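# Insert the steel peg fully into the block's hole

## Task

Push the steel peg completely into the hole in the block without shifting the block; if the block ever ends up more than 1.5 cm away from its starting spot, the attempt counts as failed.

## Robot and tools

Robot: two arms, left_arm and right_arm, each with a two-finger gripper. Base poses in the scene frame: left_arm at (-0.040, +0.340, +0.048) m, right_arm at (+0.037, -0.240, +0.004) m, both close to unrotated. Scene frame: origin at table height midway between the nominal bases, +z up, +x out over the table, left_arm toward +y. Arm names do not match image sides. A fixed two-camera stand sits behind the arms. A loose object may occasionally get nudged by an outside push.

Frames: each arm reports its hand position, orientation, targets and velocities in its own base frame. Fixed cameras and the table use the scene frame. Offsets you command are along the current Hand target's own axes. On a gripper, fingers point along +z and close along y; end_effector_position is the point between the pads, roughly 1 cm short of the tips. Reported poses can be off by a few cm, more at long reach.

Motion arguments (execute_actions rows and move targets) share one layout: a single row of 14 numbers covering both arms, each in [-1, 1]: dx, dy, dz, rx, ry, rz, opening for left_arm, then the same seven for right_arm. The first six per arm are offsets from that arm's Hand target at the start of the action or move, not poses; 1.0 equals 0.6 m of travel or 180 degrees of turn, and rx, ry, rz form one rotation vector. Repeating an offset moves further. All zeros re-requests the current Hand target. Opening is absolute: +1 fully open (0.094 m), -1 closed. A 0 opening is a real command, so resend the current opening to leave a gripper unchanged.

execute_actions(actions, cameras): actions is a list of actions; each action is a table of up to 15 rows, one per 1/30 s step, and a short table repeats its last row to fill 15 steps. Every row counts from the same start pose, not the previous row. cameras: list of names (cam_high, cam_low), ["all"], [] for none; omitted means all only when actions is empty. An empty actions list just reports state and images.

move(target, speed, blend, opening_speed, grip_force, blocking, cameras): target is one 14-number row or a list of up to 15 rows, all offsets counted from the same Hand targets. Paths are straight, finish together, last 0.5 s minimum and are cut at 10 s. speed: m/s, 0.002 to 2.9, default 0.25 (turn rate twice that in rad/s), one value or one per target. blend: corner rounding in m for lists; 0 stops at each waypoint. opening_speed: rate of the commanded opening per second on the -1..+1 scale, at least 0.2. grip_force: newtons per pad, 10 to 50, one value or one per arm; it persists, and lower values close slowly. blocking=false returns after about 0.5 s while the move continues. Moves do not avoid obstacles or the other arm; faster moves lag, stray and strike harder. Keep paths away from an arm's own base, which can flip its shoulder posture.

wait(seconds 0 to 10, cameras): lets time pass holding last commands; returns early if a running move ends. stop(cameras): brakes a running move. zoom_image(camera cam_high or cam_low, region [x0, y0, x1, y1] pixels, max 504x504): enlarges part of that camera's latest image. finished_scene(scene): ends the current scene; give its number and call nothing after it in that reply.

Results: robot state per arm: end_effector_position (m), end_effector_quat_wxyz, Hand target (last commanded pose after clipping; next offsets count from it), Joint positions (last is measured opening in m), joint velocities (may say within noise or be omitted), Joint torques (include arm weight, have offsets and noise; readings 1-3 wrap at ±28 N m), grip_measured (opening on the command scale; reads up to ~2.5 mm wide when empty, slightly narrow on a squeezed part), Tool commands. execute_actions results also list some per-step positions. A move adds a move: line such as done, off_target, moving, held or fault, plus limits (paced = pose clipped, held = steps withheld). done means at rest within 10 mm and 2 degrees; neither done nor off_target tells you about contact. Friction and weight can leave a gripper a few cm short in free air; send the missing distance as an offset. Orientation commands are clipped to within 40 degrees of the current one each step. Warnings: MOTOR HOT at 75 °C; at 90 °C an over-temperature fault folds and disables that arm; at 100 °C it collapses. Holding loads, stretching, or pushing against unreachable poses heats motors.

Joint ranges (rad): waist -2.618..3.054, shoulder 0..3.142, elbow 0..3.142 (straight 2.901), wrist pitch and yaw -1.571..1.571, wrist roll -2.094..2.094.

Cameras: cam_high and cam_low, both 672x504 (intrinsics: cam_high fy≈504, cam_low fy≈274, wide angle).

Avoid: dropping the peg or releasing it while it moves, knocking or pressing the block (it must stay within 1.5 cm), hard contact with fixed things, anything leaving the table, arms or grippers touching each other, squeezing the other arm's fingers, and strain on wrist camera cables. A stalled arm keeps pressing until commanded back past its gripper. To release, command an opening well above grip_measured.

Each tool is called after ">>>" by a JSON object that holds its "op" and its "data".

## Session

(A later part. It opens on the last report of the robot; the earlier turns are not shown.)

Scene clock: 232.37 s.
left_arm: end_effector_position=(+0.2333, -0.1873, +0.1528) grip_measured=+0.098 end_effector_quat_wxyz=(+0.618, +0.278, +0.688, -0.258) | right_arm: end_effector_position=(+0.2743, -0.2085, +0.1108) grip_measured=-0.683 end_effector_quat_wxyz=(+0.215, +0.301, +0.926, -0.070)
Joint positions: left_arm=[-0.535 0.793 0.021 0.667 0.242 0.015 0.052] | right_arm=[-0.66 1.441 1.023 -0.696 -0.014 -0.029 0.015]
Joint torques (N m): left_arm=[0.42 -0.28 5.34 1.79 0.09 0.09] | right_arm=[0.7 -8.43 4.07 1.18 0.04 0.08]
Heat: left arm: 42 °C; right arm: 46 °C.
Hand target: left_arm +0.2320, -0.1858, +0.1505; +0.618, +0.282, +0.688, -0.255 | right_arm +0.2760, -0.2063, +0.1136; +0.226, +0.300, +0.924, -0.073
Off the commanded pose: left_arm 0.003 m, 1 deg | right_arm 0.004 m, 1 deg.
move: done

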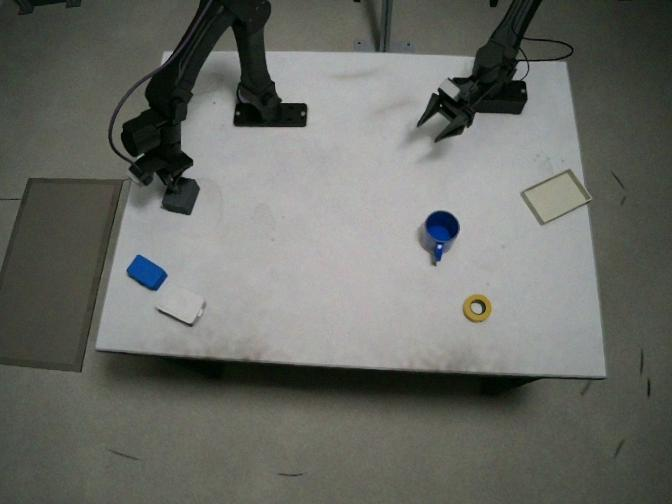

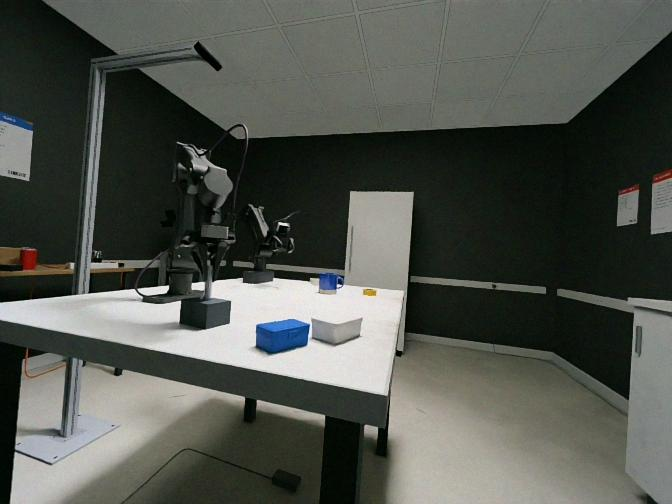

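>>> {"op": "move", "data": {"target": [[0,0,0,0,0,0,0.1,0.013,0.005,-0.003,0,0,0,-0.95],[0,0,0,0,0,0,0.1,0.022,0.005,0.0147,0,0,0,-0.95]], "speed": 0.03, "cameras": ["all"]}}

>>> {"op": "zoom_image", "data": {"camera": "cam_low", "region": [190, 280, 230, 320]}}

>>> {"op": "zoom_image", "data": {"camera": "cam_high", "region": [160, 170, 200, 210]}}

Scene clock: 237.83 s.
left_arm: end_effector_position=(+0.2333, -0.1873, +0.1528) grip_measured=+0.098 end_effector_quat_wxyz=(+0.618, +0.278, +0.688, -0.258) | right_arm: end_effector_position=(+0.2728, -0.2065, +0.1102) grip_measured=-0.683 end_effector_quat_wxyz=(+0.235, +0.301, +0.921, -0.082)
Joint positions: left_arm=[-0.535 0.793 0.021 0.667 0.242 0.015 0.052] | right_arm=[-0.651 1.396 0.962 -0.634 0 -0.019 0.015]
Joint torques (N m): left_arm=[0.39 -0.28 5.35 1.78 0.08 0.07] | right_arm=[0.88 -5.68 3.32 1.15 -0.04 0.07]
Heat: left arm: 42 °C; right arm: 46 °C.
Hand target: left_arm +0.2320, -0.1858, +0.1505; +0.618, +0.282, +0.688, -0.255 | right_arm +0.2716, -0.1993, +0.0998; +0.226, +0.301, +0.924, -0.073
Off the commanded pose: left_arm 0.003 m, 1 deg | right_arm 0.013 m, 2 deg.
move: off_target (right_arm)

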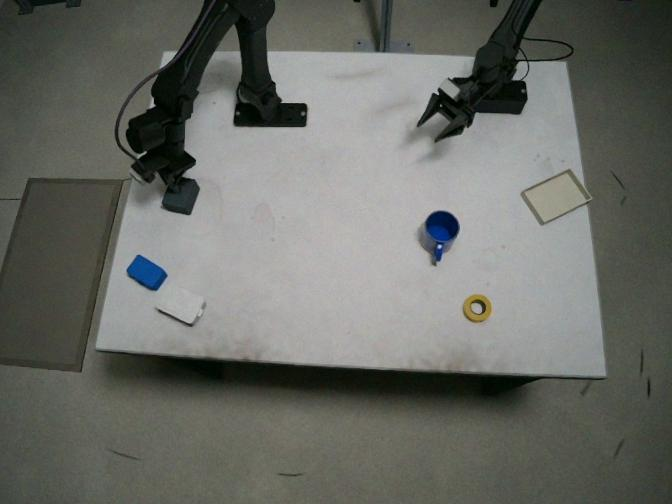

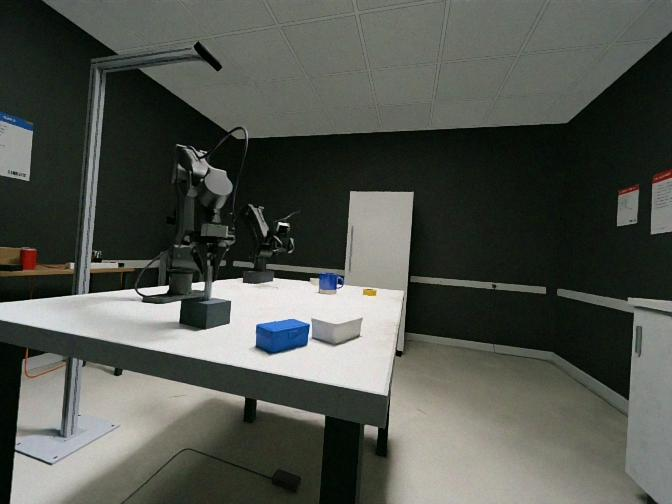

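Scaled by 12.600 from the camera's 672x504 image, which has a finer 960x720 frame.

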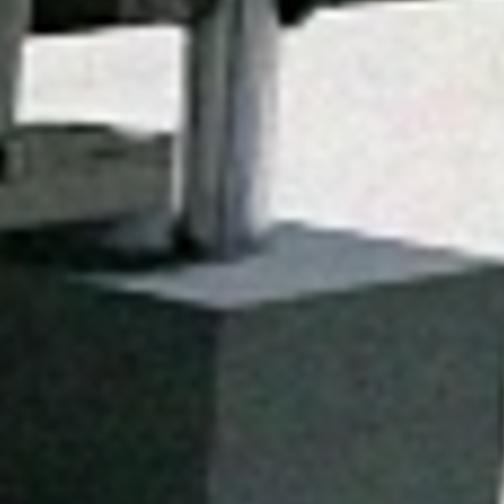

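Scaled by 12.600 from the camera's 672x504 image, which has a finer 960x720 frame.

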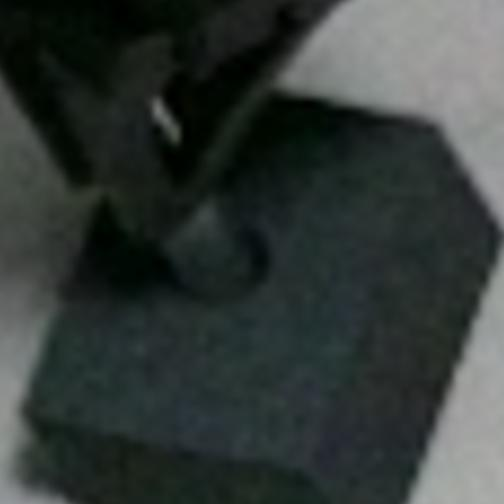

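>>> {"op": "move", "data": {"target": [[0,0,0,0,0,0,0.1,-0.003,0.003,-0.0097,0,0.022,0,-0.95],[0,0,0,0,0,0,0.1,0.0047,0.003,0.005,0,0.022,0,-0.95]], "speed": 0.03, "cameras": ["all"]}}

>>> {"op": "zoom_image", "data": {"camera": "cam_low", "region": [190, 280, 230, 320]}}

>>> {"op": "zoom_image", "data": {"camera": "cam_high", "region": [160, 170, 200, 210]}}

Scene clock: 244.00 s.
left_arm: end_effector_position=(+0.2333, -0.1873, +0.1528) grip_measured=+0.098 end_effector_quat_wxyz=(+0.618, +0.278, +0.688, -0.258) | right_arm: end_effector_position=(+0.2729, -0.2064, +0.1050) grip_measured=-0.683 end_effector_quat_wxyz=(+0.208, +0.303, +0.927, -0.078)
Joint positions: left_arm=[-0.535 0.793 0.021 0.667 0.242 0.015 0.052] | right_arm=[-0.644 1.443 1.005 -0.684 0.013 -0.014 0.015]
Joint torques (N m): left_arm=[0.42 -0.31 5.34 1.79 0.09 0.07] | right_arm=[0.85 -5.42 4.44 0.8 -0.13 0.09]
Heat: left arm: 42 °C; right arm: 45 °C.
Hand target: left_arm +0.2320, -0.1858, +0.1505; +0.618, +0.282, +0.688, -0.255 | right_arm +0.2718, -0.1973, +0.0959; +0.194, +0.303, +0.931, -0.062
Off the commanded pose: left_arm 0.003 m, 1 deg | right_arm 0.013 m, 3 deg.
move: off_target (right_arm)

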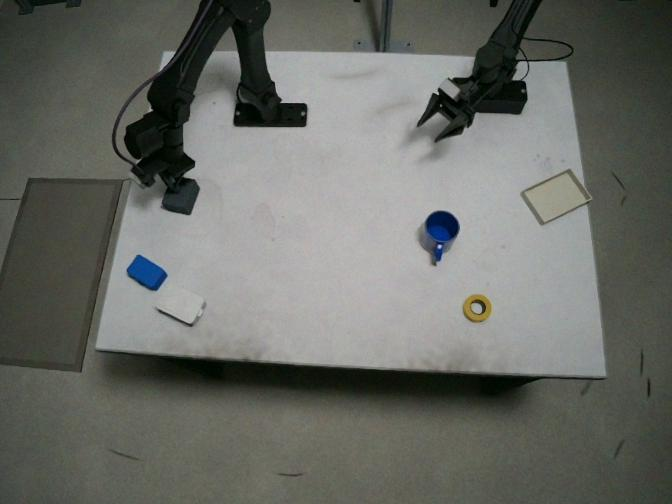

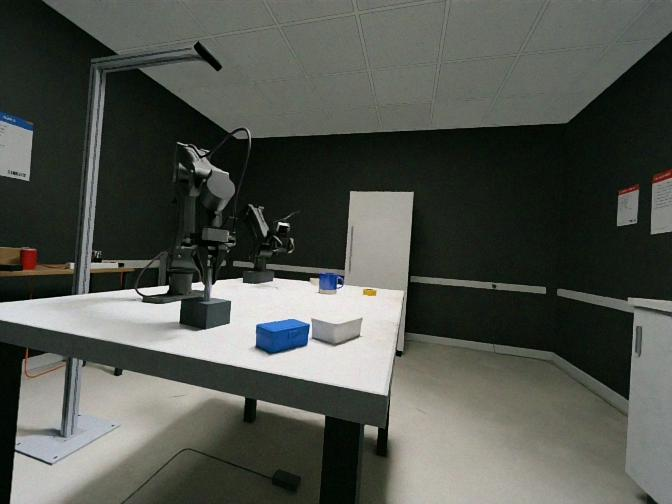

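Scaled by 12.600 from the camera's 672x504 image, which has a finer 960x720 frame.

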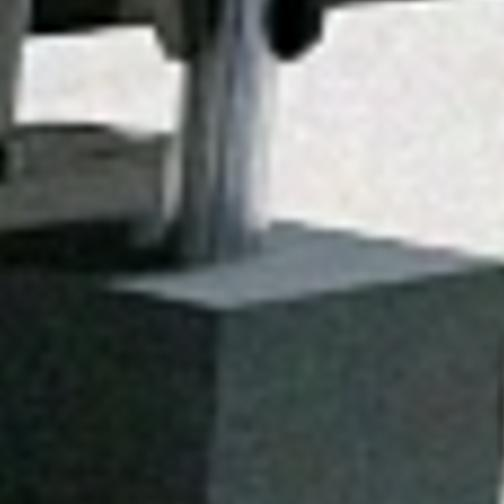

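Scaled by 12.600 from the camera's 672x504 image, which has a finer 960x720 frame.

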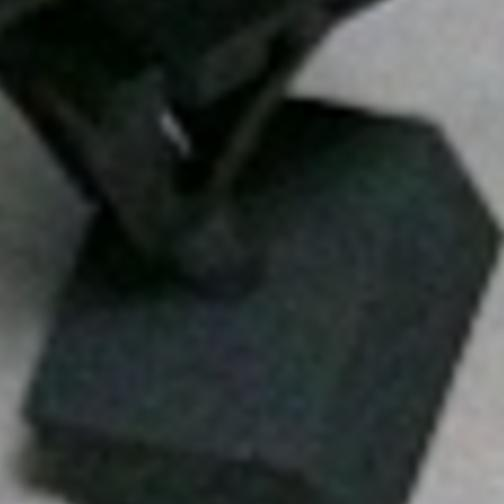

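>>> {"op": "move", "data": {"target": [0,0,0,0,0,0,0.1,0.0153,-0.0057,0.057,0,0,0,-0.95], "speed": 0.05, "cameras": ["all"]}}

>>> {"op": "zoom_image", "data": {"camera": "cam_low", "region": [180, 260, 240, 320]}}

Scene clock: 249.20 s.
left_arm: end_effector_position=(+0.2333, -0.1873, +0.1528) grip_measured=+0.098 end_effector_quat_wxyz=(+0.618, +0.278, +0.688, -0.258) | right_arm: end_effector_position=(+0.2739, -0.2076, +0.0745) grip_measured=-0.683 end_effector_quat_wxyz=(+0.205, +0.304, +0.927, -0.077)
Joint positions: left_arm=[-0.535 0.793 0.021 0.667 0.242 0.015 0.052] | right_arm=[-0.644 1.487 0.921 -0.565 0.015 -0.014 0.015]
Joint torques (N m): left_arm=[0.4 -0.28 5.34 1.79 0.09 0.08] | right_arm=[-0.12 -4.19 3.82 1.12 -0.21 -0.02]
Heat: left arm: 42 °C; right arm: 45 °C.
Hand target: left_arm +0.2320, -0.1858, +0.1505; +0.618, +0.282, +0.688, -0.255 | right_arm +0.2740, -0.2031, +0.0608; +0.194, +0.303, +0.931, -0.062
Off the commanded pose: left_arm 0.003 m, 1 deg | right_arm 0.014 m, 2 deg.
move: off_target (right_arm)

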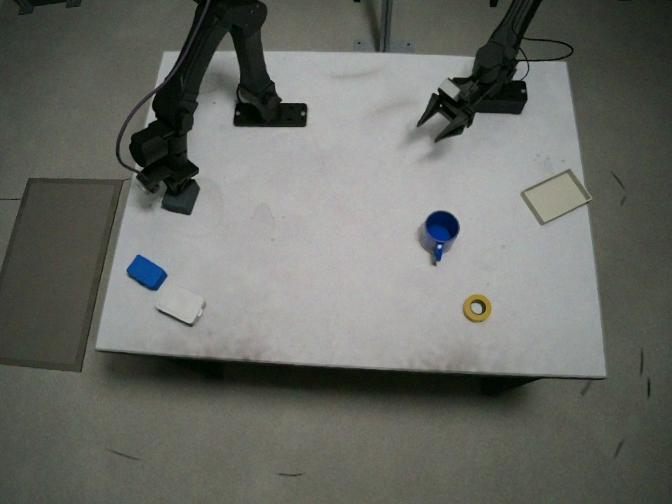

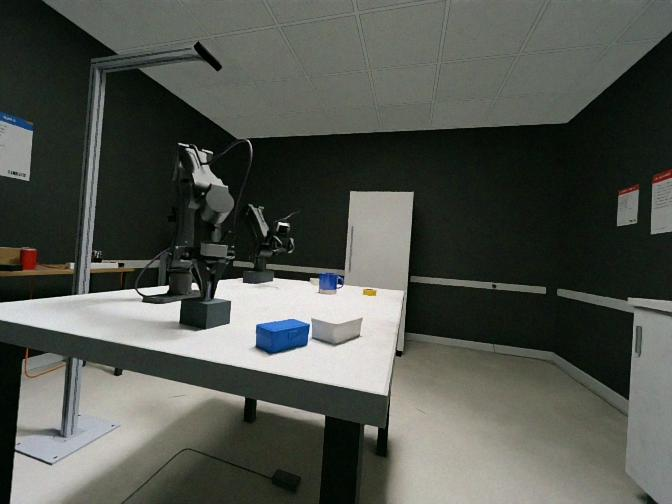

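Scaled by 8.400 from the camera's 672x504 image, which has a finer 960x720 frame.

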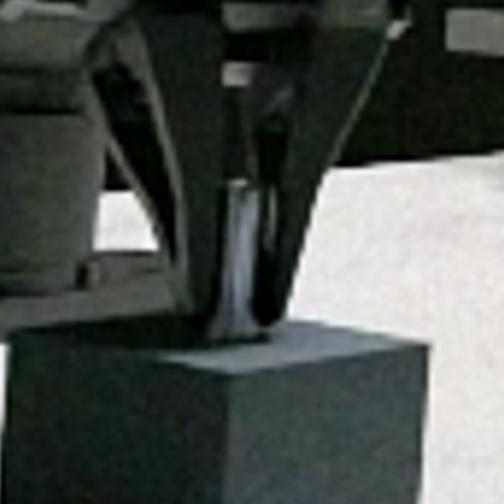

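>>> {"op": "move", "data": {"target": [[0,0,0,0,0,0,0.1,0,0,0,0,0,0,-0.3],[0,0,0,0,0,0,0.1,0,0,-0.18,0,0,0,-0.3]], "speed": 0.1, "opening_speed": 0.5, "cameras": ["all"]}}

>>> {"op": "zoom_image", "data": {"camera": "cam_low", "region": [180, 260, 240, 320]}}

Scene clock: 255.83 s.
left_arm: end_effector_position=(+0.2333, -0.1873, +0.1528) grip_measured=+0.098 end_effector_quat_wxyz=(+0.618, +0.278, +0.688, -0.258) | right_arm: end_effector_position=(+0.2356, -0.1752, +0.1437) grip_measured=-0.303 end_effector_quat_wxyz=(+0.170, +0.305, +0.935, -0.057)
Joint positions: left_arm=[-0.535 0.793 0.021 0.667 0.242 0.015 0.052] | right_arm=[-0.644 1.315 1.092 -0.988 -0.001 -0.014 0.033]
Joint torques (N m): left_arm=[0.42 -0.32 5.37 1.79 0.08 0.08] | right_arm=[-0.39 -7.9 6.84 0.81 -0.05 -0.06]
Heat: left arm: 42 °C; right arm: 45 °C.
Hand target: left_arm +0.2320, -0.1858, +0.1505; +0.618, +0.282, +0.688, -0.255 | right_arm +0.2391, -0.1779, +0.1599; +0.194, +0.303, +0.931, -0.062
Off the commanded pose: left_arm 0.003 m, 1 deg | right_arm 0.017 m, 3 deg.
move: off_target (right_arm)

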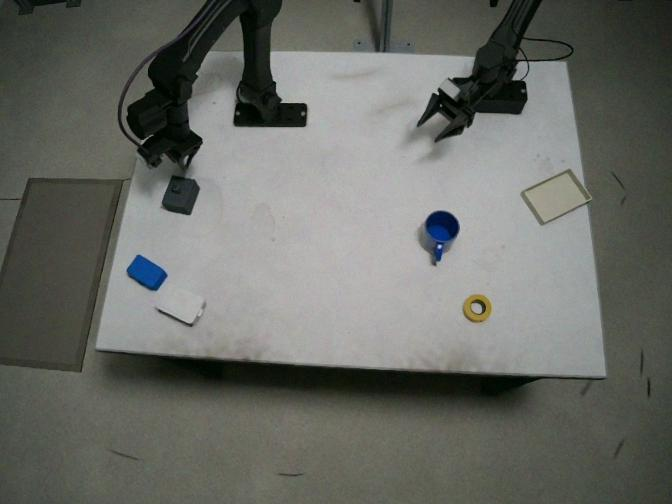

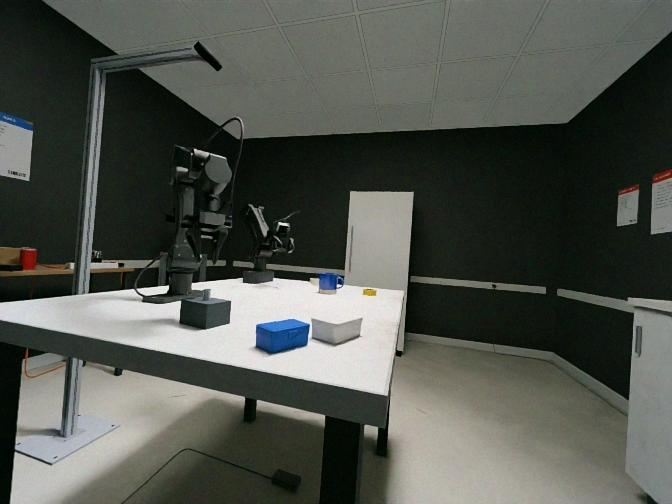

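Scaled by 8.400 from the camera's 672x504 image, which has a finer 960x720 frame.

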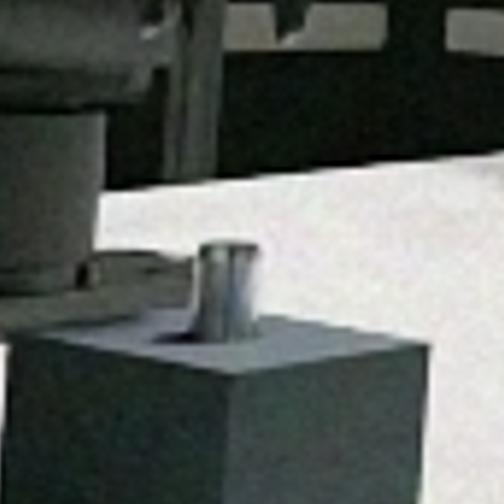

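>>> {"op": "finished_scene", "data": {"scene": 2}}

The scene is finished: the task was done.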